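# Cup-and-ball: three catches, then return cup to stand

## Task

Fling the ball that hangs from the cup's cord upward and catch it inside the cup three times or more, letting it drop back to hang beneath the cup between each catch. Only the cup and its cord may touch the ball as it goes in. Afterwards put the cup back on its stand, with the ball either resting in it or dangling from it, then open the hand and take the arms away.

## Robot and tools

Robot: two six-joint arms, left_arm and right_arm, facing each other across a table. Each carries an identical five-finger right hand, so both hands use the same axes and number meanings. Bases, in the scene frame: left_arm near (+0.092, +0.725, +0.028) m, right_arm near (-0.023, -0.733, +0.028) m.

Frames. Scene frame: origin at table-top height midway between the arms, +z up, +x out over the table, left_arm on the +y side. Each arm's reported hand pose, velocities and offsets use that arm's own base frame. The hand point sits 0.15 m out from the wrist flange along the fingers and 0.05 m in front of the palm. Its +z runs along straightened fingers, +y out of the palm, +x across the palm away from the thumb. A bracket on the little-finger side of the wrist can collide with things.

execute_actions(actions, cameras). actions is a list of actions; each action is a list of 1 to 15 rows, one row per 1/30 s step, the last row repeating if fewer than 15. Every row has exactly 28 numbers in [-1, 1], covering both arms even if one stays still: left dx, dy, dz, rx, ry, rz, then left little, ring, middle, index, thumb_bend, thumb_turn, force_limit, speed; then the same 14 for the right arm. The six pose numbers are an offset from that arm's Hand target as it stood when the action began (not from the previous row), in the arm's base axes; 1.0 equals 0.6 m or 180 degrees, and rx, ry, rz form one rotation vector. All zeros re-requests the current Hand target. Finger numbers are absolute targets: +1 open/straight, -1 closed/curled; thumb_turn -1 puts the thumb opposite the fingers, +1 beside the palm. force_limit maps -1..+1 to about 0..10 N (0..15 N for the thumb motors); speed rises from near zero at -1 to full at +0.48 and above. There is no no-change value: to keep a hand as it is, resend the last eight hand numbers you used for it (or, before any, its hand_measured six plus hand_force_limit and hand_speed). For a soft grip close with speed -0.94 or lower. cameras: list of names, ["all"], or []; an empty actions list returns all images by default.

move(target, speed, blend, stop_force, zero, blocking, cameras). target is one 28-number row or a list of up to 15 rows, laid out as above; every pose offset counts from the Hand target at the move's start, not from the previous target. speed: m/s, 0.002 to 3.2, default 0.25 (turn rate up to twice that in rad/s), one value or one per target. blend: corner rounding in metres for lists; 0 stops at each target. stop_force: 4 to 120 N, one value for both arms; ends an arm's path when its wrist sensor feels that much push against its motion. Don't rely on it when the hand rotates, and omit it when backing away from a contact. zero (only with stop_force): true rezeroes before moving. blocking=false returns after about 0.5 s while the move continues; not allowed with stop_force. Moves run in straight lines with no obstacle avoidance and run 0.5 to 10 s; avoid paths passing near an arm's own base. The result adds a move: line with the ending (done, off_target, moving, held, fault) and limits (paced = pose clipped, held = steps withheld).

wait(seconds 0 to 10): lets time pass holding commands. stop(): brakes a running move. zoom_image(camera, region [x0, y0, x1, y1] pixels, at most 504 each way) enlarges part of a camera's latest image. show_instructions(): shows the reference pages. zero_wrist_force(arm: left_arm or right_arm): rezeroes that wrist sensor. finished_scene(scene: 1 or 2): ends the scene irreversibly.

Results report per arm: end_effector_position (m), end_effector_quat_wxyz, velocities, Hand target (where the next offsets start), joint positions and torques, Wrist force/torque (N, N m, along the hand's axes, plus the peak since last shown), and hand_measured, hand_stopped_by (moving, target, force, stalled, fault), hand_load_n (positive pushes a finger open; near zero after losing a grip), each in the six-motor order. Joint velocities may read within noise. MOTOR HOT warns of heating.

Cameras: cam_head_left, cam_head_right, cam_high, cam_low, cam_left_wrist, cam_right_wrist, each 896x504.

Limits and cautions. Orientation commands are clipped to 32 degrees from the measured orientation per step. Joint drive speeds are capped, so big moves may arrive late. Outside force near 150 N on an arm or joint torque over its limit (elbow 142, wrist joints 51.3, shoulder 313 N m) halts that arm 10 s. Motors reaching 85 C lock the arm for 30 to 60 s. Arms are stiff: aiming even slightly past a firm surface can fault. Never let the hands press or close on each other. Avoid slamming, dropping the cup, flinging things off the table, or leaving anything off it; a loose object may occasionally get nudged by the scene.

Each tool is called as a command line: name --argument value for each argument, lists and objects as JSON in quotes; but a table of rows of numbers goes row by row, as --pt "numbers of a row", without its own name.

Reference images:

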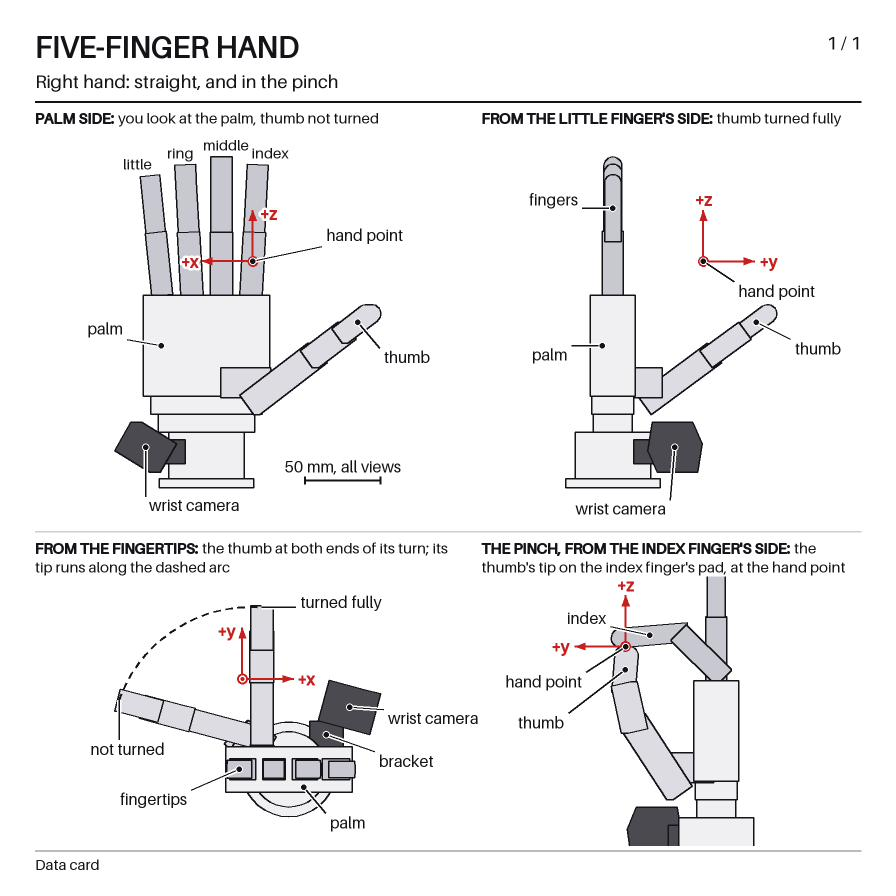

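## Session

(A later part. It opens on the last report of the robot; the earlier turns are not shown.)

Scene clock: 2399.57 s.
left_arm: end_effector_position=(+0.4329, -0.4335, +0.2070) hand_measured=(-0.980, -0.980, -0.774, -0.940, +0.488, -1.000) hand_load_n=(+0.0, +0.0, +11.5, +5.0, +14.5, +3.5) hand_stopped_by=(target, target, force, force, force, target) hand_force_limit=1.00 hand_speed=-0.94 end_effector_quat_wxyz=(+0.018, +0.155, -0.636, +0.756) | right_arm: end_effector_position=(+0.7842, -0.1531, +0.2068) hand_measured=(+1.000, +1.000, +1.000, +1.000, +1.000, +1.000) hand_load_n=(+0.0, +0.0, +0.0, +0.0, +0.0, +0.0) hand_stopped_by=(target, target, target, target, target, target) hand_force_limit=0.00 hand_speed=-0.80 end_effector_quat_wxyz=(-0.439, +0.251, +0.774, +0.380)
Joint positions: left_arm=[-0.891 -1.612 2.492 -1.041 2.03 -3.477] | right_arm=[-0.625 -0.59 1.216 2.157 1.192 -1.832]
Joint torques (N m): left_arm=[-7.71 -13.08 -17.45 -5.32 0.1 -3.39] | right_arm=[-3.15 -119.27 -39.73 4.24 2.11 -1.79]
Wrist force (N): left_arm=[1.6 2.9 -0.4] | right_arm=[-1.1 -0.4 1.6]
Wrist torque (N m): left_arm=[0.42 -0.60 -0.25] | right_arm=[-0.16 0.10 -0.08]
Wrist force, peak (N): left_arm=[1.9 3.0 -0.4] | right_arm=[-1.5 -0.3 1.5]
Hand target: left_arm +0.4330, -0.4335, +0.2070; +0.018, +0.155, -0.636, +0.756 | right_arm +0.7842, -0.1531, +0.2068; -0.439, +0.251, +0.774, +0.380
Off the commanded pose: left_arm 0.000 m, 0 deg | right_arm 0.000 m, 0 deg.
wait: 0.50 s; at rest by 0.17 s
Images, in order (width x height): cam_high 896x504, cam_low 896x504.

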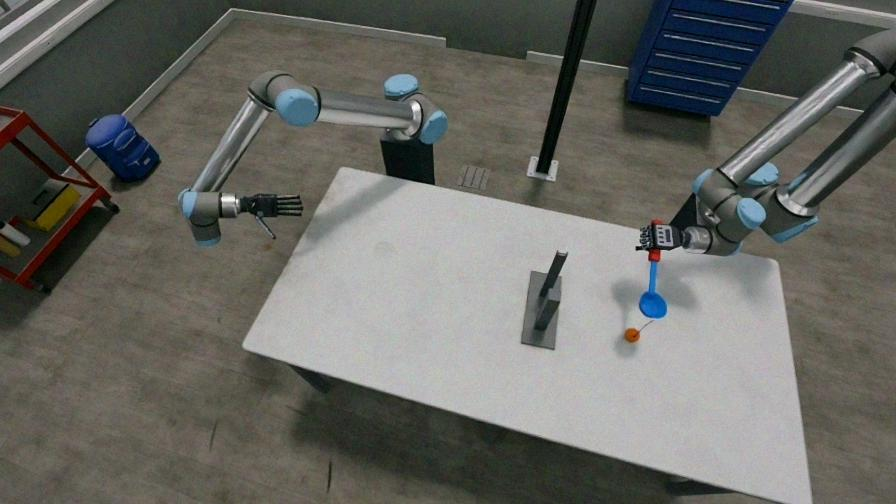

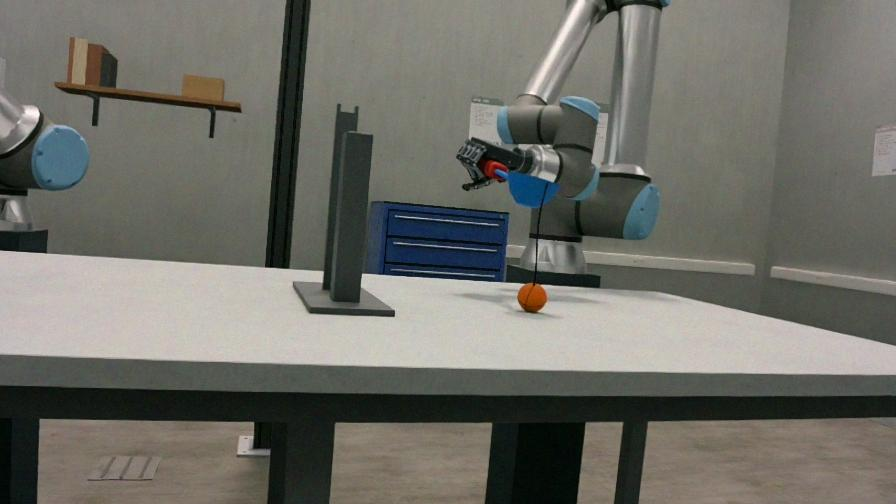

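move --pt "0 -0.0133 0.015 0 0 0 -0.98 -0.98 -0.98 -0.98 -0.98 -1 1 -0.94 0 0 0 0 0 0 1 1 1 1 1 1 0 -0.8" --pt "0 -0.0133 0.038 0 0 0 -0.98 -0.98 -0.98 -0.98 -0.98 -1 1 -0.94 0 0 0 0 0 0 1 1 1 1 1 1 0 -0.8" --speed 0.005 --cameras '["cam_low"]'

wait --seconds 0.2 --cameras '["cam_low"]'

wait --seconds 0.2 --cameras '["cam_low","cam_high"]'

Scene clock: 2419.17 s.
left_arm: end_effector_position=(+0.4330, -0.4415, +0.2297) hand_measured=(-0.980, -0.980, -0.774, -0.940, +0.488, -1.000) hand_load_n=(+0.0, +0.0, +11.0, +5.0, +15.0, +3.5) hand_stopped_by=(target, target, force, force, force, target) hand_force_limit=1.00 hand_speed=-0.94 end_effector_quat_wxyz=(+0.018, +0.155, -0.636, +0.756) | right_arm: end_effector_position=(+0.7842, -0.1531, +0.2068) hand_measured=(+1.000, +1.000, +1.000, +1.000, +1.000, +1.000) hand_load_n=(+0.5, +0.0, +0.0, +0.0, +0.0, +0.0) hand_stopped_by=(target, target, target, target, target, target) hand_force_limit=0.00 hand_speed=-0.80 end_effector_quat_wxyz=(-0.439, +0.251, +0.774, +0.380)
Joint positions: left_arm=[-0.905 -1.65 2.466 -0.976 2.016 -3.475] | right_arm=[-0.625 -0.59 1.216 2.157 1.192 -1.832]
Joint torques (N m): left_arm=[-18.25 -33.22 -44.5 -0.83 -2.64 4.2] | right_arm=[-3.25 -119.35 -40.07 4.2 2.24 -1.77]
Wrist force (N): left_arm=[1.4 3.0 -1.1] | right_arm=[-1.4 -0.1 1.4]
Wrist torque (N m): left_arm=[0.44 -0.62 -0.67] | right_arm=[-0.11 0.16 -0.08]
Wrist force, peak (N): left_arm=[2.0 3.5 -0.8] | right_arm=[-1.7 -0.6 1.7]
Hand target: left_arm +0.4330, -0.4415, +0.2298; +0.018, +0.155, -0.636, +0.756 | right_arm +0.7842, -0.1531, +0.2068; -0.439, +0.251, +0.774, +0.380
Off the commanded pose: left_arm 0.000 m, 0 deg | right_arm 0.000 m, 0 deg.
move: done
Images, in order (width x height): cam_low 896x504.

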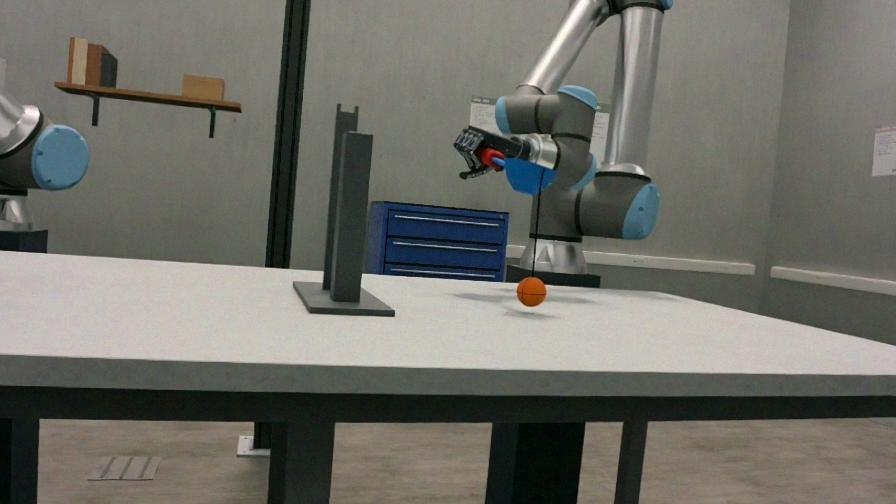

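Scene clock: 2419.37 s.
left_arm: end_effector_position=(+0.4330, -0.4415, +0.2298) hand_measured=(-0.980, -0.980, -0.774, -0.940, +0.488, -1.000) hand_load_n=(+0.0, +0.5, +11.0, +5.0, +14.5, +3.5) hand_stopped_by=(target, target, force, force, force, target) hand_force_limit=1.00 hand_speed=-0.94 end_effector_quat_wxyz=(+0.018, +0.155, -0.636, +0.756) | right_arm: end_effector_position=(+0.7842, -0.1531, +0.2068) hand_measured=(+1.000, +1.000, +1.000, +1.000, +1.000, +1.000) hand_load_n=(+0.0, -0.5, -0.5, +0.0, +0.0, +0.0) hand_stopped_by=(target, target, target, target, target, target) hand_force_limit=0.00 hand_speed=-0.80 end_effector_quat_wxyz=(-0.439, +0.251, +0.774, +0.380)
Joint positions: left_arm=[-0.905 -1.65 2.466 -0.976 2.016 -3.475] | right_arm=[-0.625 -0.59 1.216 2.157 1.192 -1.832]
Joint torques (N m): left_arm=[-18.85 -33.42 -45.41 -1.71 -2.63 3.96] | right_arm=[-4 -119.31 -39.59 4.45 2.17 -1.73]
Wrist force (N): left_arm=[1.7 3.1 -1.3] | right_arm=[-1.4 -0.4 1.1]
Wrist torque (N m): left_arm=[0.47 -0.64 -0.66] | right_arm=[-0.14 0.17 -0.10]
Wrist force, peak (N): left_arm=[1.8 3.3 -1.3] | right_arm=[-1.5 -0.2 1.6]
Hand target: left_arm +0.4330, -0.4415, +0.2298; +0.018, +0.155, -0.636, +0.756 | right_arm +0.7842, -0.1531, +0.2068; -0.439, +0.251, +0.774, +0.380
Off the commanded pose: left_arm 0.000 m, 0 deg | right_arm 0.000 m, 0 deg.
wait: 0.20 s; at rest by 0.17 s
Images, in order (width x height): cam_low 896x504.

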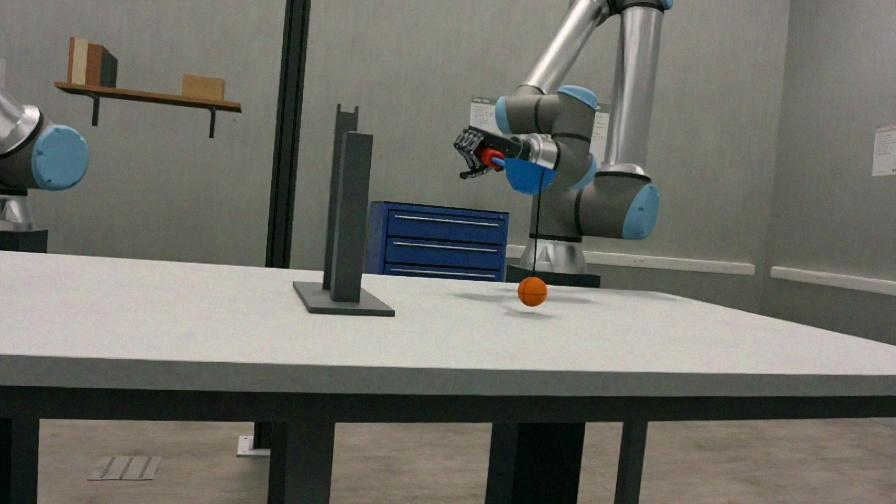

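Scene clock: 2419.57 s.
left_arm: end_effector_position=(+0.4330, -0.4415, +0.2298) hand_measured=(-0.980, -0.980, -0.774, -0.940, +0.488, -1.000) hand_load_n=(+0.0, +0.0, +11.5, +5.0, +15.0, +3.5) hand_stopped_by=(target, target, force, force, force, target) hand_force_limit=1.00 hand_speed=-0.94 end_effector_quat_wxyz=(+0.018, +0.155, -0.636, +0.756) | right_arm: end_effector_position=(+0.7842, -0.1531, +0.2068) hand_measured=(+1.000, +1.000, +1.000, +1.000, +1.000, +1.000) hand_load_n=(+0.0, +0.0, +0.0, -0.5, -0.5, +0.0) hand_stopped_by=(target, target, target, target, target, target) hand_force_limit=0.00 hand_speed=-0.80 end_effector_quat_wxyz=(-0.439, +0.251, +0.774, +0.380)
Joint positions: left_arm=[-0.905 -1.65 2.466 -0.976 2.016 -3.475] | right_arm=[-0.625 -0.59 1.216 2.157 1.192 -1.832]
Joint torques (N m): left_arm=[-16.16 -31.35 -45.57 -1.59 -2.64 4.26] | right_arm=[-4.27 -118.44 -39.79 4.36 1.96 -1.68]
Wrist force (N): left_arm=[1.7 3.3 -1.1] | right_arm=[-1.5 -0.4 1.4]
Wrist torque (N m): left_arm=[0.48 -0.66 -0.65] | right_arm=[-0.16 0.17 -0.10]
Wrist force, peak (N): left_arm=[1.9 3.2 -1.3] | right_arm=[-1.4 -0.4 1.4]
Hand target: left_arm +0.4330, -0.4415, +0.2298; +0.018, +0.155, -0.636, +0.756 | right_arm +0.7842, -0.1531, +0.2068; -0.439, +0.251, +0.774, +0.380
Off the commanded pose: left_arm 0.000 m, 0 deg | right_arm 0.000 m, 0 deg.
wait: 0.20 s; at rest by 0.17 s
Images, in order (width x height): cam_high 896x504, cam_low 896x504.

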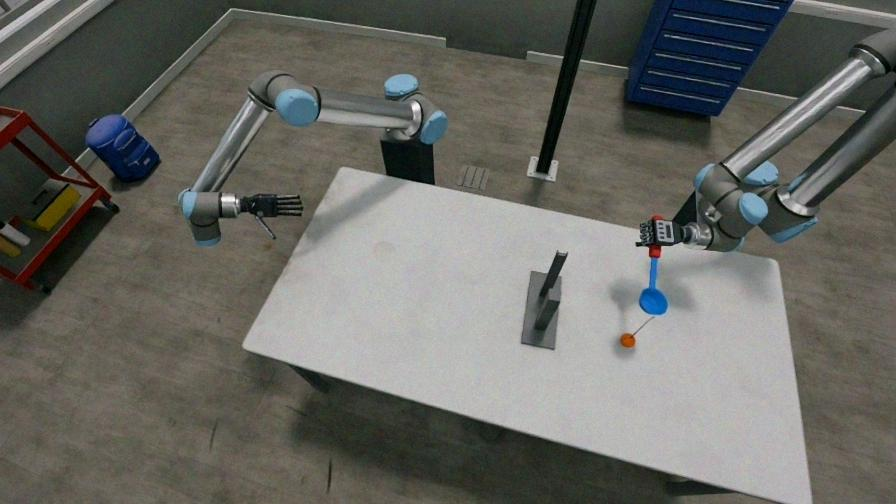

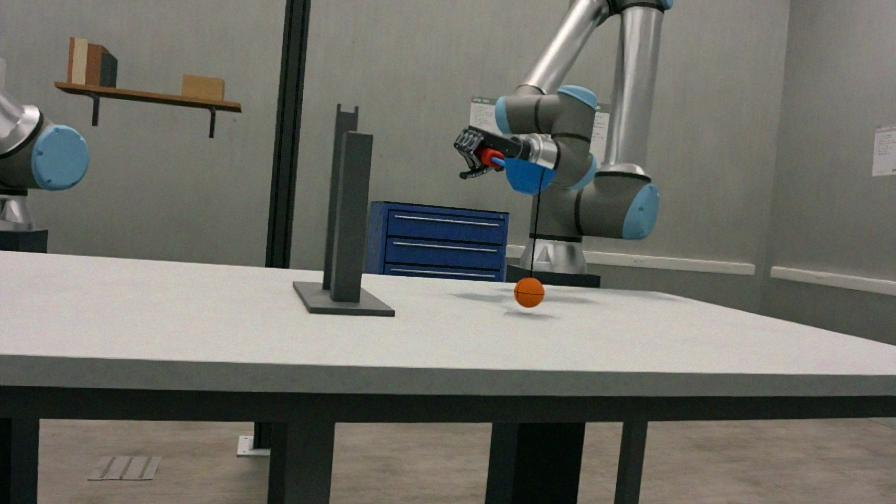

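move --pt "0 0 0.5337 0 0 0 -0.98 -0.98 -0.98 -0.98 -0.98 -1 1 -0.94 0 0 0 0 0 0 1 1 1 1 1 1 0 -0.8" --speed 0.1 --cameras '["cam_low"]'

execute_actions --actions '[[[0,0.03731,0,0,0,0,-0.98,-0.98,-0.98,-0.98,-0.98,-1,1,-0.94,0,0,0,0,0,0,1,1,1,1,1,1,0,-0.8],[0,0.08527,0,0,0,0,-0.98,-0.98,-0.98,-0.98,-0.98,-1,1,-0.94,0,0,0,0,0,0,1,1,1,1,1,1,0,-0.8],[0,0.12068,0,0,0,0,-0.98,-0.98,-0.98,-0.98,-0.98,-1,1,-0.94,0,0,0,0,0,0,1,1,1,1,1,1,0,-0.8],[0,0.14567,0,0,0,0,-0.98,-0.98,-0.98,-0.98,-0.98,-1,1,-0.94,0,0,0,0,0,0,1,1,1,1,1,1,0,-0.8],[0,0.17068,0,0,0,0,-0.98,-0.98,-0.98,-0.98,-0.98,-1,1,-0.94,0,0,0,0,0,0,1,1,1,1,1,1,0,-0.8],[0,0.19567,0,0,0,0,-0.98,-0.98,-0.98,-0.98,-0.98,-1,1,-0.94,0,0,0,0,0,0,1,1,1,1,1,1,0,-0.8],[0,0.22068,0,0,0,0,-0.98,-0.98,-0.98,-0.98,-0.98,-1,1,-0.94,0,0,0,0,0,0,1,1,1,1,1,1,0,-0.8],[0,0.24569,0,0,0,0,-0.98,-0.98,-0.98,-0.98,-0.98,-1,1,-0.94,0,0,0,0,0,0,1,1,1,1,1,1,0,-0.8],[0,0.27068,0,0,0,0,-0.98,-0.98,-0.98,-0.98,-0.98,-1,1,-0.94,0,0,0,0,0,0,1,1,1,1,1,1,0,-0.8],[0,0.29567,0,0,0,0,-0.98,-0.98,-0.98,-0.98,-0.98,-1,1,-0.94,0,0,0,0,0,0,1,1,1,1,1,1,0,-0.8],[0,0.32068,0,0,0,0,-0.98,-0.98,-0.98,-0.98,-0.98,-1,1,-0.94,0,0,0,0,0,0,1,1,1,1,1,1,0,-0.8],[0,0.34567,0,0,0,0,-0.98,-0.98,-0.98,-0.98,-0.98,-1,1,-0.94,0,0,0,0,0,0,1,1,1,1,1,1,0,-0.8],[0,0.35388,0,0,0,0,-0.98,-0.98,-0.98,-0.98,-0.98,-1,1,-0.94,0,0,0,0,0,0,1,1,1,1,1,1,0,-0.8],[0,0.33633,0,0,0,0,-0.98,-0.98,-0.98,-0.98,-0.98,-1,1,-0.94,0,0,0,0,0,0,1,1,1,1,1,1,0,-0.8],[0,0.3082,0,0,0,0,-0.98,-0.98,-0.98,-0.98,-0.98,-1,1,-0.94,0,0,0,0,0,0,1,1,1,1,1,1,0,-0.8]],[[0,-0.03877,0,0,0,0,-0.98,-0.98,-0.98,-0.98,-0.98,-1,1,-0.94,0,0,0,0,0,0,1,1,1,1,1,1,0,-0.8],[0,-0.08835,0,0,0,0,-0.98,-0.98,-0.98,-0.98,-0.98,-1,1,-0.94,0,0,0,0,0,0,1,1,1,1,1,1,0,-0.8],[0,-0.11956,0,0,0,0,-0.98,-0.98,-0.98,-0.98,-0.98,-1,1,-0.94,0,0,0,0,0,0,1,1,1,1,1,1,0,-0.8],[0,-0.14457,0,0,0,0,-0.98,-0.98,-0.98,-0.98,-0.98,-1,1,-0.94,0,0,0,0,0,0,1,1,1,1,1,1,0,-0.8],[0,-0.16956,0,0,0,0,-0.98,-0.98,-0.98,-0.98,-0.98,-1,1,-0.94,0,0,0,0,0,0,1,1,1,1,1,1,0,-0.8],[0,-0.19455,0,0,0,0,-0.98,-0.98,-0.98,-0.98,-0.98,-1,1,-0.94,0,0,0,0,0,0,1,1,1,1,1,1,0,-0.8],[0,-0.21956,0,0,0,0,-0.98,-0.98,-0.98,-0.98,-0.98,-1,1,-0.94,0,0,0,0,0,0,1,1,1,1,1,1,0,-0.8],[0,-0.24456,0,0,0,0,-0.98,-0.98,-0.98,-0.98,-0.98,-1,1,-0.94,0,0,0,0,0,0,1,1,1,1,1,1,0,-0.8],[0,-0.26955,0,0,0,0,-0.98,-0.98,-0.98,-0.98,-0.98,-1,1,-0.94,0,0,0,0,0,0,1,1,1,1,1,1,0,-0.8],[0,-0.29456,0,0,0,0,-0.98,-0.98,-0.98,-0.98,-0.98,-1,1,-0.94,0,0,0,0,0,0,1,1,1,1,1,1,0,-0.8],[0,-0.31955,0,0,0,0,-0.98,-0.98,-0.98,-0.98,-0.98,-1,1,-0.94,0,0,0,0,0,0,1,1,1,1,1,1,0,-0.8],[0,-0.33616,0,0,0,0,-0.98,-0.98,-0.98,-0.98,-0.98,-1,1,-0.94,0,0,0,0,0,0,1,1,1,1,1,1,0,-0.8],[0,-0.32119,0,0,0,0,-0.98,-0.98,-0.98,-0.98,-0.98,-1,1,-0.94,0,0,0,0,0,0,1,1,1,1,1,1,0,-0.8],[0,-0.29548,0,0,0,0,-0.98,-0.98,-0.98,-0.98,-0.98,-1,1,-0.94,0,0,0,0,0,0,1,1,1,1,1,1,0,-0.8],[0,-0.2592,0,0,0,0,-0.98,-0.98,-0.98,-0.98,-0.98,-1,1,-0.94,0,0,0,0,0,0,1,1,1,1,1,1,0,-0.8]],[[0,0.04694,0,0,0,0,-0.98,-0.98,-0.98,-0.98,-0.98,-1,1,-0.94,0,0,0,0,0,0,1,1,1,1,1,1,0,-0.8],[0,0.08498,0,0,0,0,-0.98,-0.98,-0.98,-0.98,-0.98,-1,1,-0.94,0,0,0,0,0,0,1,1,1,1,1,1,0,-0.8],[0,0.10997,0,0,0,0,-0.98,-0.98,-0.98,-0.98,-0.98,-1,1,-0.94,0,0,0,0,0,0,1,1,1,1,1,1,0,-0.8],[0,0.13498,0,0,0,0,-0.98,-0.98,-0.98,-0.98,-0.98,-1,1,-0.94,0,0,0,0,0,0,1,1,1,1,1,1,0,-0.8],[0,0.15997,0,0,0,0,-0.98,-0.98,-0.98,-0.98,-0.98,-1,1,-0.94,0,0,0,0,0,0,1,1,1,1,1,1,0,-0.8],[0,0.18497,0,0,0,0,-0.98,-0.98,-0.98,-0.98,-0.98,-1,1,-0.94,0,0,0,0,0,0,1,1,1,1,1,1,0,-0.8],[0,0.20998,0,0,0,0,-0.98,-0.98,-0.98,-0.98,-0.98,-1,1,-0.94,0,0,0,0,0,0,1,1,1,1,1,1,0,-0.8],[0,0.23497,0,0,0,0,-0.98,-0.98,-0.98,-0.98,-0.98,-1,1,-0.94,0,0,0,0,0,0,1,1,1,1,1,1,0,-0.8],[0,0.25996,0,0,0,0,-0.98,-0.98,-0.98,-0.98,-0.98,-1,1,-0.94,0,0,0,0,0,0,1,1,1,1,1,1,0,-0.8],[0,0.28497,0,0,0,0,-0.98,-0.98,-0.98,-0.98,-0.98,-1,1,-0.94,0,0,0,0,0,0,1,1,1,1,1,1,0,-0.8],[0,0.30997,0,0,0,0,-0.98,-0.98,-0.98,-0.98,-0.98,-1,1,-0.94,0,0,0,0,0,0,1,1,1,1,1,1,0,-0.8],[0,0.33496,0,0,0,0,-0.98,-0.98,-0.98,-0.98,-0.98,-1,1,-0.94,0,0,0,0,0,0,1,1,1,1,1,1,0,-0.8],[0,0.34145,0,0,0,0,-0.98,-0.98,-0.98,-0.98,-0.98,-1,1,-0.94,0,0,0,0,0,0,1,1,1,1,1,1,0,-0.8],[0,0.32344,0,0,0,0,-0.98,-0.98,-0.98,-0.98,-0.98,-1,1,-0.94,0,0,0,0,0,0,1,1,1,1,1,1,0,-0.8],[0,0.29482,0,0,0,0,-0.98,-0.98,-0.98,-0.98,-0.98,-1,1,-0.94,0,0,0,0,0,0,1,1,1,1,1,1,0,-0.8]],[[0,-0.03927,0,0,0,0,-0.98,-0.98,-0.98,-0.98,-0.98,-1,1,-0.94,0,0,0,0,0,0,1,1,1,1,1,1,0,-0.8],[0,-0.08932,0,0,0,0,-0.98,-0.98,-0.98,-0.98,-0.98,-1,1,-0.94,0,0,0,0,0,0,1,1,1,1,1,1,0,-0.8],[0,-0.11917,-0.0014,0,0,0,-0.98,-0.98,-0.98,-0.98,-0.98,-1,1,-0.94,0,0,0,0,0,0,1,1,1,1,1,1,0,-0.8],[0,-0.14426,-0.01025,0,0,0,-0.98,-0.98,-0.98,-0.98,-0.98,-1,1,-0.94,0,0,0,0,0,0,1,1,1,1,1,1,0,-0.8],[0.01435,-0.16917,-0.02155,0,0,0,-0.98,-0.98,-0.98,-0.98,-0.98,-1,1,-0.94,0,0,0,0,0,0,1,1,1,1,1,1,0,-0.8],[0.04051,-0.17168,-0.03523,0,0,0,-0.98,-0.98,-0.98,-0.98,-0.98,-1,1,-0.94,0,0,0,0,0,0,1,1,1,1,1,1,0,-0.8],[0.0729,-0.15262,-0.05132,0,0,0,-0.98,-0.98,-0.98,-0.98,-0.98,-1,1,-0.94,0,0,0,0,0,0,1,1,1,1,1,1,0,-0.8],[0.09103,-0.12282,-0.06985,0,0,0,-0.98,-0.98,-0.98,-0.98,-0.98,-1,1,-0.94,0,0,0,0,0,0,1,1,1,1,1,1,0,-0.8],[0.08585,-0.09252,-0.09075,0,0,0,-0.98,-0.98,-0.98,-0.98,-0.98,-1,1,-0.94,0,0,0,0,0,0,1,1,1,1,1,1,0,-0.8],[0.07446,-0.08197,-0.11403,0,0,0,-0.98,-0.98,-0.98,-0.98,-0.98,-1,1,-0.94,0,0,0,0,0,0,1,1,1,1,1,1,0,-0.8],[0.0633,-0.0714,-0.13982,0,0,0,-0.98,-0.98,-0.98,-0.98,-0.98,-1,1,-0.94,0,0,0,0,0,0,1,1,1,1,1,1,0,-0.8],[0.0633,-0.06085,-0.16792,0,0,0,-0.98,-0.98,-0.98,-0.98,-0.98,-1,1,-0.94,0,0,0,0,0,0,1,1,1,1,1,1,0,-0.8],[0.0633,-0.07082,-0.19843,0,0,0,-0.98,-0.98,-0.98,-0.98,-0.98,-1,1,-0.94,0,0,0,0,0,0,1,1,1,1,1,1,0,-0.8],[0.0633,-0.10388,-0.23145,0,0,0,-0.98,-0.98,-0.98,-0.98,-0.98,-1,1,-0.94,0,0,0,0,0,0,1,1,1,1,1,1,0,-0.8],[0.0633,-0.1282,-0.23723,0,0,0,-0.98,-0.98,-0.98,-0.98,-0.98,-1,1,-0.94,0,0,0,0,0,0,1,1,1,1,1,1,0,-0.8]],[[0,-0.01112,0.01182,0,0,0,-0.98,-0.98,-0.98,-0.98,-0.98,-1,1,-0.94,0,0,0,0,0,0,1,1,1,1,1,1,0,-0.8],[0,-0.02222,0.03292,0,0,0,-0.98,-0.98,-0.98,-0.98,-0.98,-1,1,-0.94,0,0,0,0,0,0,1,1,1,1,1,1,0,-0.8],[0,-0.026,0.0389,0,0,0,-0.98,-0.98,-0.98,-0.98,-0.98,-1,1,-0.94,0,0,0,0,0,0,1,1,1,1,1,1,0,-0.8],[0,-0.02193,0.0389,0,0,0,-0.98,-0.98,-0.98,-0.98,-0.98,-1,1,-0.94,0,0,0,0,0,0,1,1,1,1,1,1,0,-0.8],[0,-0.01413,0.0389,0,0,0,-0.98,-0.98,-0.98,-0.98,-0.98,-1,1,-0.94,0,0,0,0,0,0,1,1,1,1,1,1,0,-0.8],[0,-0.01,0.0389,0,0,0,-0.98,-0.98,-0.98,-0.98,-0.98,-1,1,-0.94,0,0,0,0,0,0,1,1,1,1,1,1,0,-0.8]]]' --cameras '["cam_low","cam_high","cam_head_left"]'

wait --seconds 0.05 --cameras '["cam_low","cam_high"]'

wait --seconds 0.05 --cameras '["cam_low","cam_high"]'

Scene clock: 2505.37 s.
left_arm: end_effector_position=(+0.4330, -0.4415, +0.5499) hand_measured=(-0.980, -0.980, -0.774, -0.940, +0.488, -1.000) hand_load_n=(+0.0, +0.0, +11.5, +5.0, +14.5, +3.5) hand_stopped_by=(target, target, force, force, force, target) hand_force_limit=1.00 hand_speed=-0.94 end_effector_quat_wxyz=(+0.018, +0.155, -0.636, +0.756) | right_arm: end_effector_position=(+0.7842, -0.1531, +0.2068) hand_measured=(+1.000, +1.000, +1.000, +1.000, +1.000, +1.000) hand_load_n=(+0.0, +0.0, +0.0, +0.0, +0.0, +0.0) hand_stopped_by=(target, target, target, target, target, target) hand_force_limit=0.00 hand_speed=-0.80 end_effector_quat_wxyz=(-0.439, +0.251, +0.774, +0.380)
Joint positions: left_arm=[-0.905 -1.949 2.045 -0.256 2.016 -3.475] | right_arm=[-0.625 -0.59 1.216 2.157 1.192 -1.832]
Joint torques (N m): left_arm=[-16.59 -20.5 -56.58 -2.03 -2.72 4.17] | right_arm=[-3.37 -119.8 -40.05 4.22 2.07 -1.76]
Wrist force (N): left_arm=[1.9 2.7 -0.2] | right_arm=[-1.5 -0.5 1.5]
Wrist torque (N m): left_arm=[0.31 -0.72 -0.69] | right_arm=[-0.17 0.16 -0.10]
Wrist force, peak (N): left_arm=[1.5 4.3 -1.2] | right_arm=[-1.6 -0.8 1.8]
Hand target: left_arm +0.4330, -0.4415, +0.5500; +0.018, +0.155, -0.636, +0.756 | right_arm +0.7842, -0.1531, +0.2068; -0.439, +0.251, +0.774, +0.380
Off the commanded pose: left_arm 0.000 m, 0 deg | right_arm 0.000 m, 0 deg.
move: done
Images, in order (width x height): cam_low 896x504.

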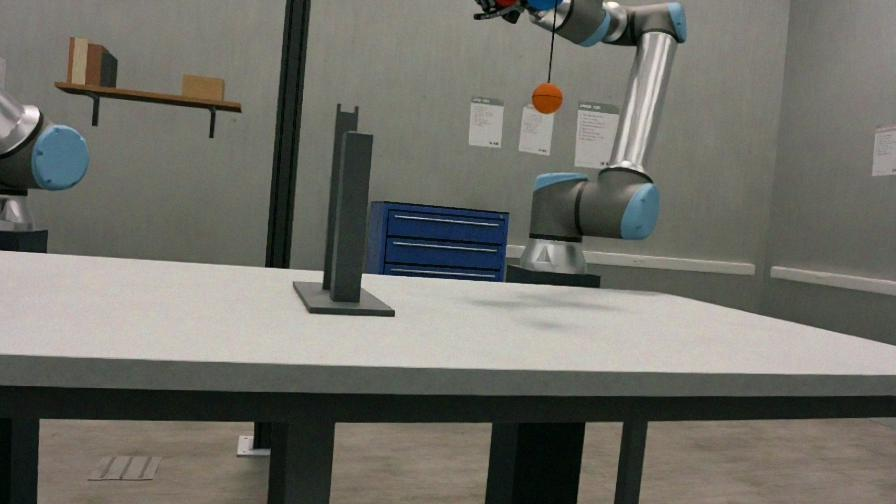

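Scene clock: 2508.07 s.
left_arm: end_effector_position=(+0.4709, -0.3181, +0.4310) hand_measured=(-0.980, -0.978, -0.774, -0.940, +0.488, -1.000) hand_load_n=(+0.0, +10.0, +11.5, +2.5, +14.5, +2.5) hand_stopped_by=(target, target, force, force, force, target) hand_force_limit=1.00 hand_speed=-0.94 end_effector_quat_wxyz=(+0.018, +0.155, -0.636, +0.756) | right_arm: end_effector_position=(+0.7842, -0.1531, +0.2068) hand_measured=(+1.000, +1.000, +1.000, +1.000, +1.000, +1.000) hand_load_n=(+0.0, +0.0, +0.0, +0.5, +0.0, +0.0) hand_stopped_by=(target, target, target, target, target, target) hand_force_limit=0.00 hand_speed=-0.80 end_effector_quat_wxyz=(-0.439, +0.251, +0.774, +0.380)
Joint positions: left_arm=[-0.581 -1.908 2.235 -0.527 2.335 -3.545] | right_arm=[-0.625 -0.59 1.216 2.157 1.192 -1.832]
Joint torques (N m): left_arm=[11.71 -3.39 -54.01 -5.01 2.07 -2.88] | right_arm=[-3.14 -119.45 -39.77 4.22 2.11 -1.74]
Wrist force (N): left_arm=[0.8 1.7 0.8] | right_arm=[-1.4 -0.6 1.3]
Wrist torque (N m): left_arm=[0.23 -0.11 -0.56] | right_arm=[-0.17 0.16 -0.10]
Wrist force, peak (N): left_arm=[0.1 13.1 -2.3] | right_arm=[-1.7 -0.5 1.5]
Hand target: left_arm +0.4709, -0.3181, +0.4310; +0.018, +0.155, -0.636, +0.756 | right_arm +0.7842, -0.1531, +0.2068; -0.439, +0.251, +0.774, +0.380
Off the commanded pose: left_arm 0.000 m, 0 deg | right_arm 0.000 m, 0 deg.
Images, in order (width x height): cam_head_left 896x504, cam_high 896x504, cam_low 896x504.

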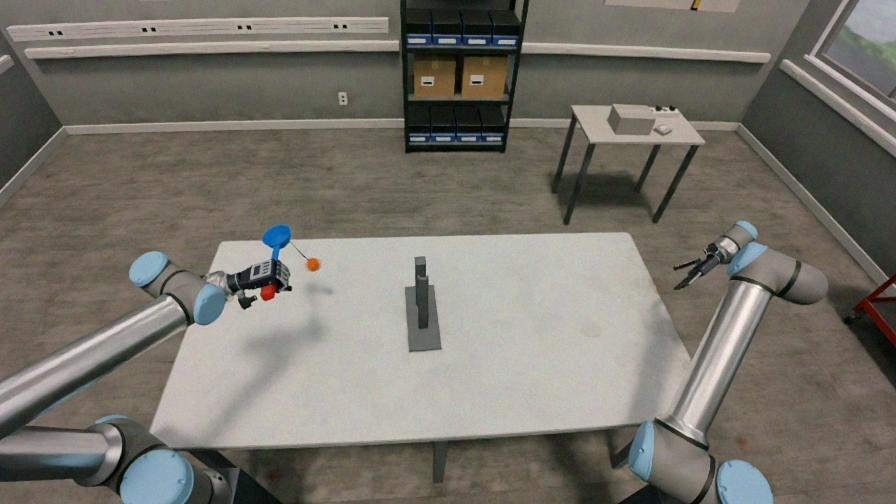

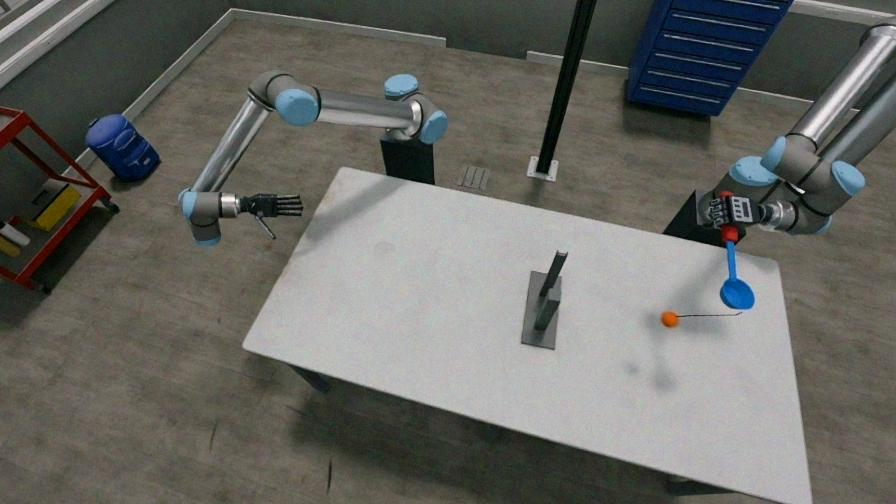

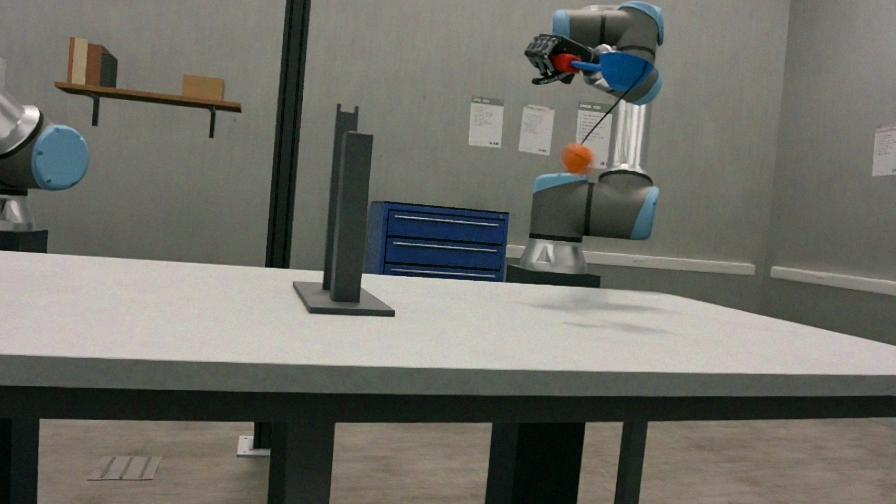

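Scene clock: 2508.13 s.
left_arm: end_effector_position=(+0.4709, -0.3181, +0.4310) hand_measured=(-0.980, -0.978, -0.774, -0.940, +0.488, -1.000) hand_load_n=(+0.0, +9.5, +11.5, +2.0, +14.5, +2.0) hand_stopped_by=(target, target, force, force, force, target) hand_force_limit=1.00 hand_speed=-0.94 end_effector_quat_wxyz=(+0.018, +0.155, -0.636, +0.756) | right_arm: end_effector_position=(+0.7842, -0.1531, +0.2068) hand_measured=(+1.000, +1.000, +1.000, +1.000, +1.000, +1.000) hand_load_n=(+0.0, +0.0, +0.0, +0.0, +0.0, +0.0) hand_stopped_by=(target, target, target, target, target, target) hand_force_limit=0.00 hand_speed=-0.80 end_effector_quat_wxyz=(-0.439, +0.251, +0.774, +0.380)
Joint positions: left_arm=[-0.581 -1.908 2.235 -0.527 2.335 -3.545] | right_arm=[-0.625 -0.59 1.216 2.157 1.192 -1.832]
Joint torques (N m): left_arm=[10.86 -4.45 -54.49 -5.08 2.21 -2.36] | right_arm=[-3.5 -119.71 -39.58 4.33 2.15 -1.66]
Wrist force (N): left_arm=[0.8 1.8 -0.3] | right_arm=[-1.5 -0.5 1.3]
Wrist torque (N m): left_arm=[0.28 -0.36 -0.47] | right_arm=[-0.16 0.17 -0.11]
Wrist force, peak (N): left_arm=[0.7 1.9 -0.1] | right_arm=[-1.5 -0.5 1.3]
Hand target: left_arm +0.4709, -0.3181, +0.4310; +0.018, +0.155, -0.636, +0.756 | right_arm +0.7842, -0.1531, +0.2068; -0.439, +0.251, +0.774, +0.380
Off the commanded pose: left_arm 0.000 m, 0 deg | right_arm 0.000 m, 0 deg.
wait: 0.07 s; no rest
Images, in order (width x height): cam_high 896x504, cam_low 896x504.

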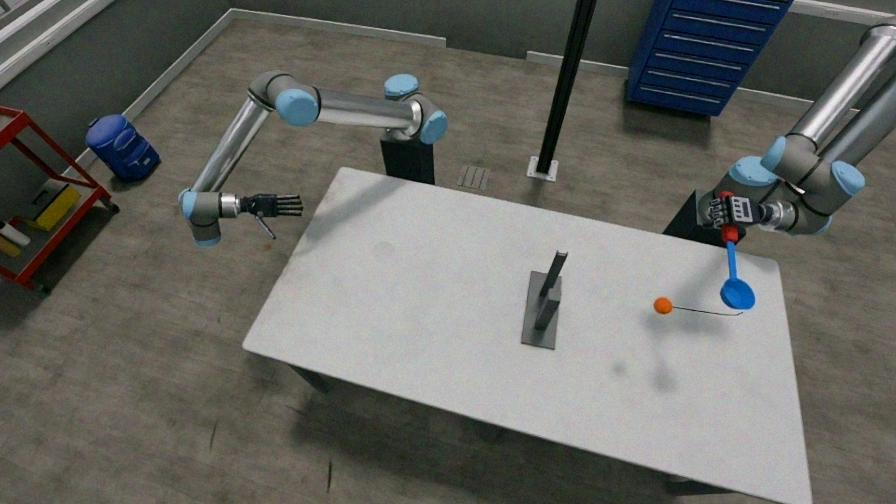

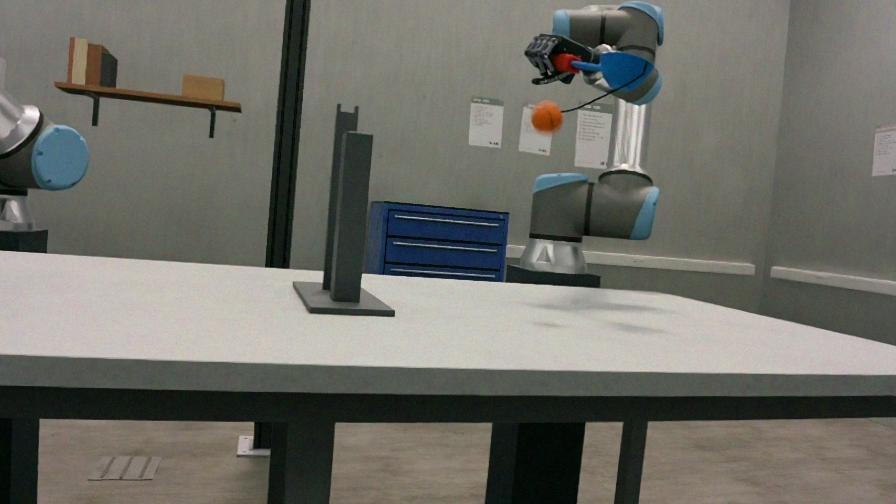

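Scene clock: 2508.20 s.
left_arm: end_effector_position=(+0.4709, -0.3181, +0.4310) hand_measured=(-0.980, -0.978, -0.774, -0.940, +0.488, -1.000) hand_load_n=(+0.0, +9.5, +11.5, +2.0, +14.5, +2.0) hand_stopped_by=(target, target, force, force, force, target) hand_force_limit=1.00 hand_speed=-0.94 end_effector_quat_wxyz=(+0.018, +0.155, -0.636, +0.756) | right_arm: end_effector_position=(+0.7842, -0.1531, +0.2068) hand_measured=(+1.000, +1.000, +1.000, +1.000, +1.000, +1.000) hand_load_n=(+0.0, +0.0, +0.0, +0.0, +0.0, +0.0) hand_stopped_by=(target, target, target, target, target, target) hand_force_limit=0.00 hand_speed=-0.80 end_effector_quat_wxyz=(-0.439, +0.251, +0.774, +0.380)
Joint positions: left_arm=[-0.581 -1.908 2.235 -0.527 2.335 -3.545] | right_arm=[-0.625 -0.59 1.216 2.157 1.192 -1.832]
Joint torques (N m): left_arm=[10.68 -3.26 -54.51 -5.28 2.28 -2.65] | right_arm=[-3.83 -119.98 -39.78 4.47 2.07 -1.83]
Wrist force (N): left_arm=[0.9 1.6 -0.7] | right_arm=[-1.2 -0.4 1.4]
Wrist torque (N m): left_arm=[0.29 -0.43 -0.41] | right_arm=[-0.16 0.13 -0.09]
Wrist force, peak (N): left_arm=[0.9 1.6 -0.7] | right_arm=[-1.4 -0.3 1.5]
Hand target: left_arm +0.4709, -0.3181, +0.4310; +0.018, +0.155, -0.636, +0.756 | right_arm +0.7842, -0.1531, +0.2068; -0.439, +0.251, +0.774, +0.380
Off the commanded pose: left_arm 0.000 m, 0 deg | right_arm 0.000 m, 0 deg.
wait: 0.07 s; no rest
Images, in order (width x height): cam_high 896x504, cam_low 896x504.

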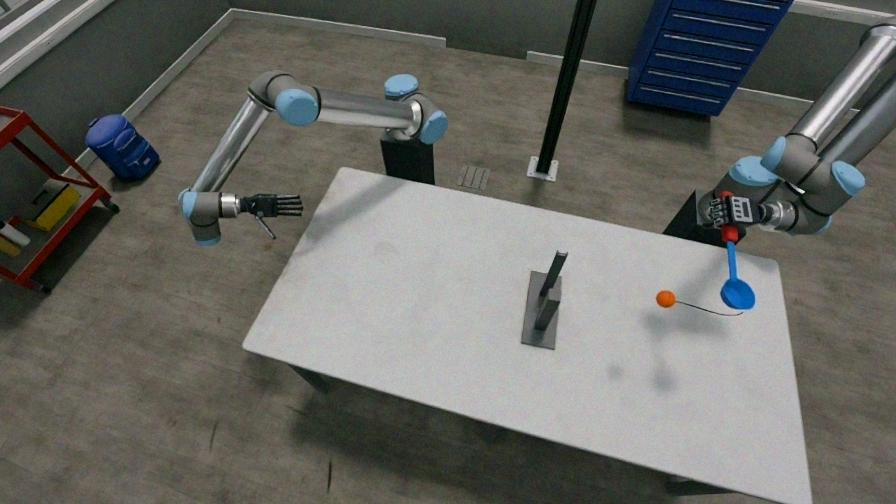

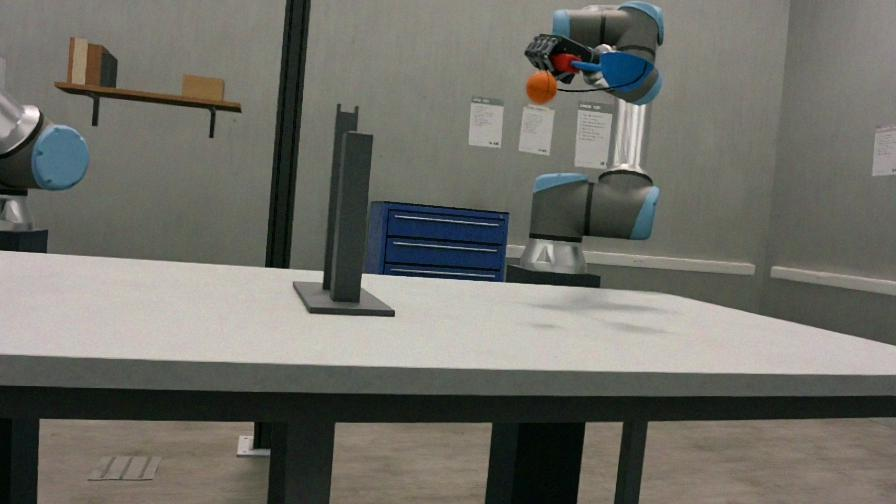

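execute_actions --actions '[]' --cameras '["cam_low", "cam_high"]'

Scene clock: 2551.30 s.
left_arm: end_effector_position=(+0.4709, -0.3181, +0.4310) hand_measured=(-0.980, -0.978, -0.774, -0.940, +0.488, -1.000) hand_load_n=(+0.0, +9.5, +11.0, +2.0, +15.0, +2.0) hand_stopped_by=(target, target, force, force, force, target) hand_force_limit=1.00 hand_speed=-0.94 end_effector_quat_wxyz=(+0.018, +0.155, -0.636, +0.756) | right_arm: end_effector_position=(+0.7842, -0.1531, +0.2068) hand_measured=(+1.000, +1.000, +1.000, +1.000, +1.000, +1.000) hand_load_n=(+0.0, +0.0, +0.0, +0.0, +0.0, +0.0) hand_stopped_by=(target, target, target, target, target, target) hand_force_limit=0.00 hand_speed=-0.80 end_effector_quat_wxyz=(-0.439, +0.251, +0.774, +0.380)
Joint positions: left_arm=[-0.581 -1.908 2.235 -0.527 2.335 -3.545] | right_arm=[-0.625 -0.59 1.216 2.157 1.192 -1.832]
Joint velocities: within noise
Joint torques (N m): left_arm=[-6.08 -18.17 -32.68 -3.11 -0.58 2.37] | right_arm=[-2.83 -120.43 -39.92 4.43 2.12 -1.47]
Wrist force (N): left_arm=[0.5 1.6 -0.8] | right_arm=[-1.4 -0.4 1.2]
Wrist torque (N m): left_arm=[0.27 -0.42 -0.53] | right_arm=[-0.14 0.16 -0.09]
Wrist force, peak (N): left_arm=[0.7 2.6 -0.6] | right_arm=[-1.6 -0.6 1.8]
Hand target: left_arm +0.4709, -0.3181, +0.4310; +0.018, +0.155, -0.636, +0.756 | right_arm +0.7842, -0.1531, +0.2068; -0.439, +0.251, +0.774, +0.380
Off the commanded pose: left_arm 0.000 m, 0 deg | right_arm 0.000 m, 0 deg.
Images, in order (width x height): cam_high 896x504, cam_low 896x504.

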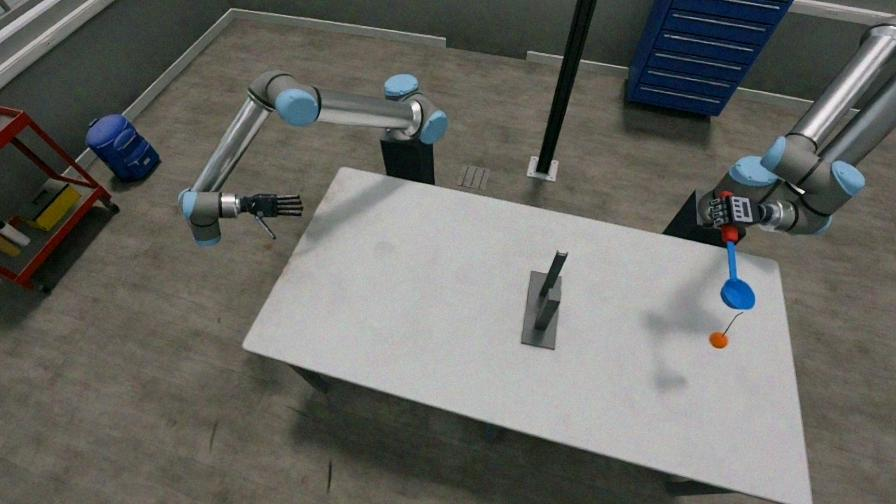

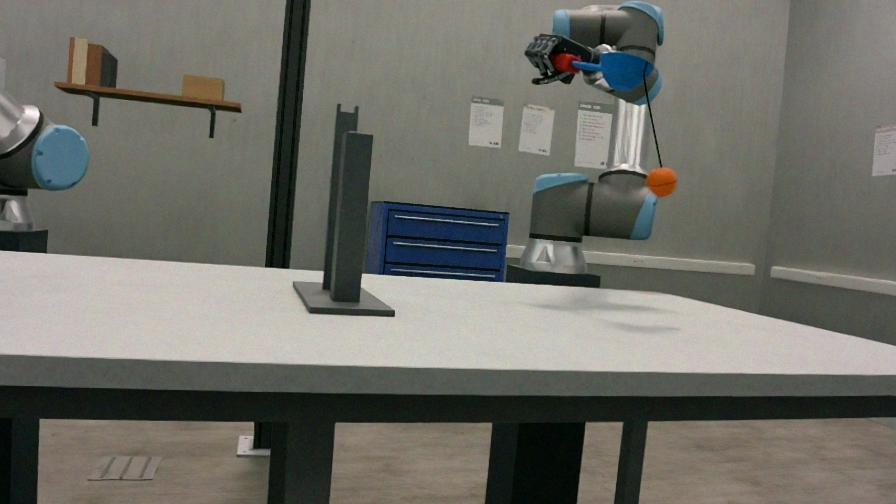

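move --target '[-0.0632,-0.2032,-0.3017,0,0,0,-0.98,-0.98,-0.98,-0.98,-0.98,-1,1,-0.94,0,0,0,0,0,0,1,1,1,1,1,1,0,-0.8]' --speed 0.25

move --target '[0,0,-0.0717,0,0,0,-0.98,-0.98,-0.98,-0.98,-0.98,-1,1,-0.94,0,0,0,0,0,0,1,1,1,1,1,1,0,-0.8]' --speed 0.012

wait --seconds 1.5 --cameras '["cam_low"]'

zoom_image --camera "cam_low" --region '[460, 100, 760, 330]'

Scene clock: 2563.60 s.
left_arm: end_effector_position=(+0.4330, -0.4400, +0.2500) hand_measured=(-0.980, -0.978, -0.774, -0.940, +0.488, -1.000) hand_load_n=(+0.0, +10.0, +11.5, +2.5, +15.0, +2.0) hand_stopped_by=(target, target, force, force, force, target) hand_force_limit=1.00 hand_speed=-0.94 end_effector_quat_wxyz=(+0.018, +0.155, -0.636, +0.756) | right_arm: end_effector_position=(+0.7842, -0.1531, +0.2068) hand_measured=(+1.000, +1.000, +1.000, +1.000, +1.000, +1.000) hand_load_n=(+0.0, +0.0, +0.0, +0.0, +0.0, +0.0) hand_stopped_by=(target, target, target, target, target, target) hand_force_limit=0.00 hand_speed=-0.80 end_effector_quat_wxyz=(-0.439, +0.251, +0.774, +0.380)
Joint positions: left_arm=[-0.902 -1.689 2.449 -0.92 2.019 -3.475] | right_arm=[-0.625 -0.59 1.216 2.157 1.192 -1.832]
Joint torques (N m): left_arm=[-15.8 -15.2 -21.7 -5.28 -2.93 4.22] | right_arm=[-2.75 -120.31 -39.83 4.34 2.26 -1.62]
Wrist force (N): left_arm=[1.0 2.3 -1.2] | right_arm=[-1.4 -0.5 1.6]
Wrist torque (N m): left_arm=[0.40 -0.59 -0.76] | right_arm=[-0.18 0.15 -0.10]
Wrist force, peak (N): left_arm=[1.5 4.1 0.4] | right_arm=[-1.8 -0.4 1.5]
Hand target: left_arm +0.4330, -0.4400, +0.2500; +0.018, +0.155, -0.636, +0.756 | right_arm +0.7842, -0.1531, +0.2068; -0.439, +0.251, +0.774, +0.380
Off the commanded pose: left_arm 0.000 m, 0 deg | right_arm 0.000 m, 0 deg.
move: done

Scene clock: 2567.50 s.
left_arm: end_effector_position=(+0.4330, -0.4400, +0.2070) hand_measured=(-0.980, -0.978, -0.774, -0.940, +0.488, -1.000) hand_load_n=(+0.0, +9.5, +11.5, +2.0, +14.5, +2.0) hand_stopped_by=(target, target, force, force, force, target) hand_force_limit=1.00 hand_speed=-0.94 end_effector_quat_wxyz=(+0.018, +0.155, -0.636, +0.756) | right_arm: end_effector_position=(+0.7842, -0.1531, +0.2068) hand_measured=(+1.000, +1.000, +1.000, +1.000, +1.000, +1.000) hand_load_n=(+0.0, +0.0, +0.0, +0.0, +0.0, +0.0) hand_stopped_by=(target, target, target, target, target, target) hand_force_limit=0.00 hand_speed=-0.80 end_effector_quat_wxyz=(-0.439, +0.251, +0.774, +0.380)
Joint positions: left_arm=[-0.902 -1.606 2.487 -1.04 2.019 -3.475] | right_arm=[-0.625 -0.59 1.216 2.157 1.192 -1.832]
Joint torques (N m): left_arm=[-15.48 -14.64 -18.53 -4.94 -1.63 3.2] | right_arm=[-3.75 -119.86 -39.43 4.38 1.98 -1.55]
Wrist force (N): left_arm=[1.3 1.8 -0.2] | right_arm=[-1.3 -0.5 1.4]
Wrist torque (N m): left_arm=[0.27 -0.54 -0.62] | right_arm=[-0.17 0.14 -0.10]
Wrist force, peak (N): left_arm=[1.3 2.8 -0.4] | right_arm=[-1.5 -0.5 1.7]
Hand target: left_arm +0.4330, -0.4400, +0.2069; +0.018, +0.155, -0.636, +0.756 | right_arm +0.7842, -0.1531, +0.2068; -0.439, +0.251, +0.774, +0.380
Off the commanded pose: left_arm 0.000 m, 0 deg | right_arm 0.000 m, 0 deg.
move: done

Scene clock: 2569.00 s.
left_arm: end_effector_position=(+0.4330, -0.4400, +0.2069) hand_measured=(-0.980, -0.978, -0.774, -0.940, +0.488, -1.000) hand_load_n=(+0.0, +9.5, +11.5, +2.0, +14.5, +2.5) hand_stopped_by=(target, target, force, force, force, target) hand_force_limit=1.00 hand_speed=-0.94 end_effector_quat_wxyz=(+0.018, +0.155, -0.636, +0.756) | right_arm: end_effector_position=(+0.7842, -0.1531, +0.2068) hand_measured=(+1.000, +1.000, +1.000, +1.000, +1.000, +1.000) hand_load_n=(+0.0, +0.0, +0.0, +0.0, +0.0, -0.5) hand_stopped_by=(target, target, target, target, target, target) hand_force_limit=0.00 hand_speed=-0.80 end_effector_quat_wxyz=(-0.439, +0.251, +0.774, +0.380)
Joint positions: left_arm=[-0.902 -1.606 2.487 -1.041 2.019 -3.475] | right_arm=[-0.625 -0.59 1.216 2.157 1.192 -1.832]
Joint torques (N m): left_arm=[-10.98 -14.58 -18.11 -5.31 -0.32 -0.26] | right_arm=[-3.08 -119.68 -40.01 4.28 2.05 -1.57]
Wrist force (N): left_arm=[1.3 1.9 -0.2] | right_arm=[-1.4 -0.3 1.5]
Wrist torque (N m): left_arm=[0.30 -0.55 -0.61] | right_arm=[-0.14 0.15 -0.09]
Wrist force, peak (N): left_arm=[1.2 2.3 -0.3] | right_arm=[-1.7 -0.5 1.6]
Hand target: left_arm +0.4330, -0.4400, +0.2069; +0.018, +0.155, -0.636, +0.756 | right_arm +0.7842, -0.1531, +0.2068; -0.439, +0.251, +0.774, +0.380
Off the commanded pose: left_arm 0.000 m, 0 deg | right_arm 0.000 m, 0 deg.
wait: 1.50 s; at rest by 0.17 s
Images, in order (width x height): cam_low 896x504.

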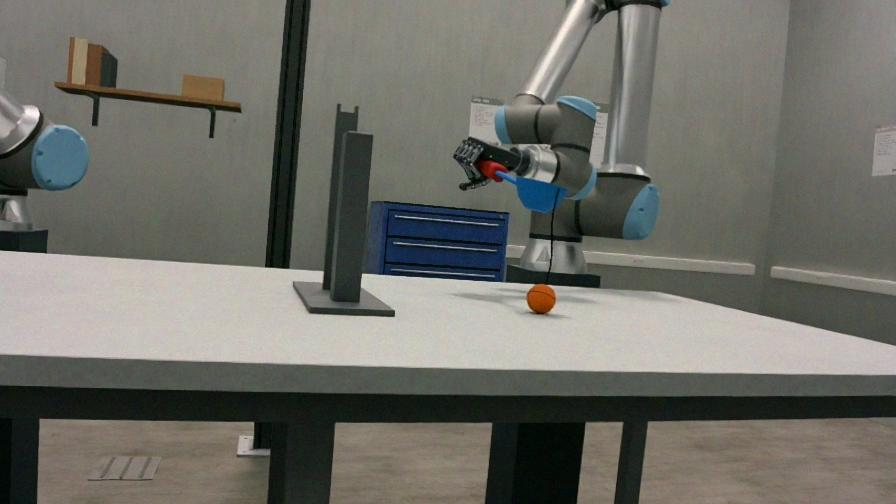

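Scaled by 1.680.

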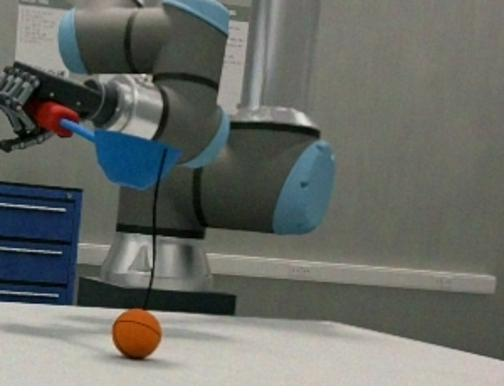

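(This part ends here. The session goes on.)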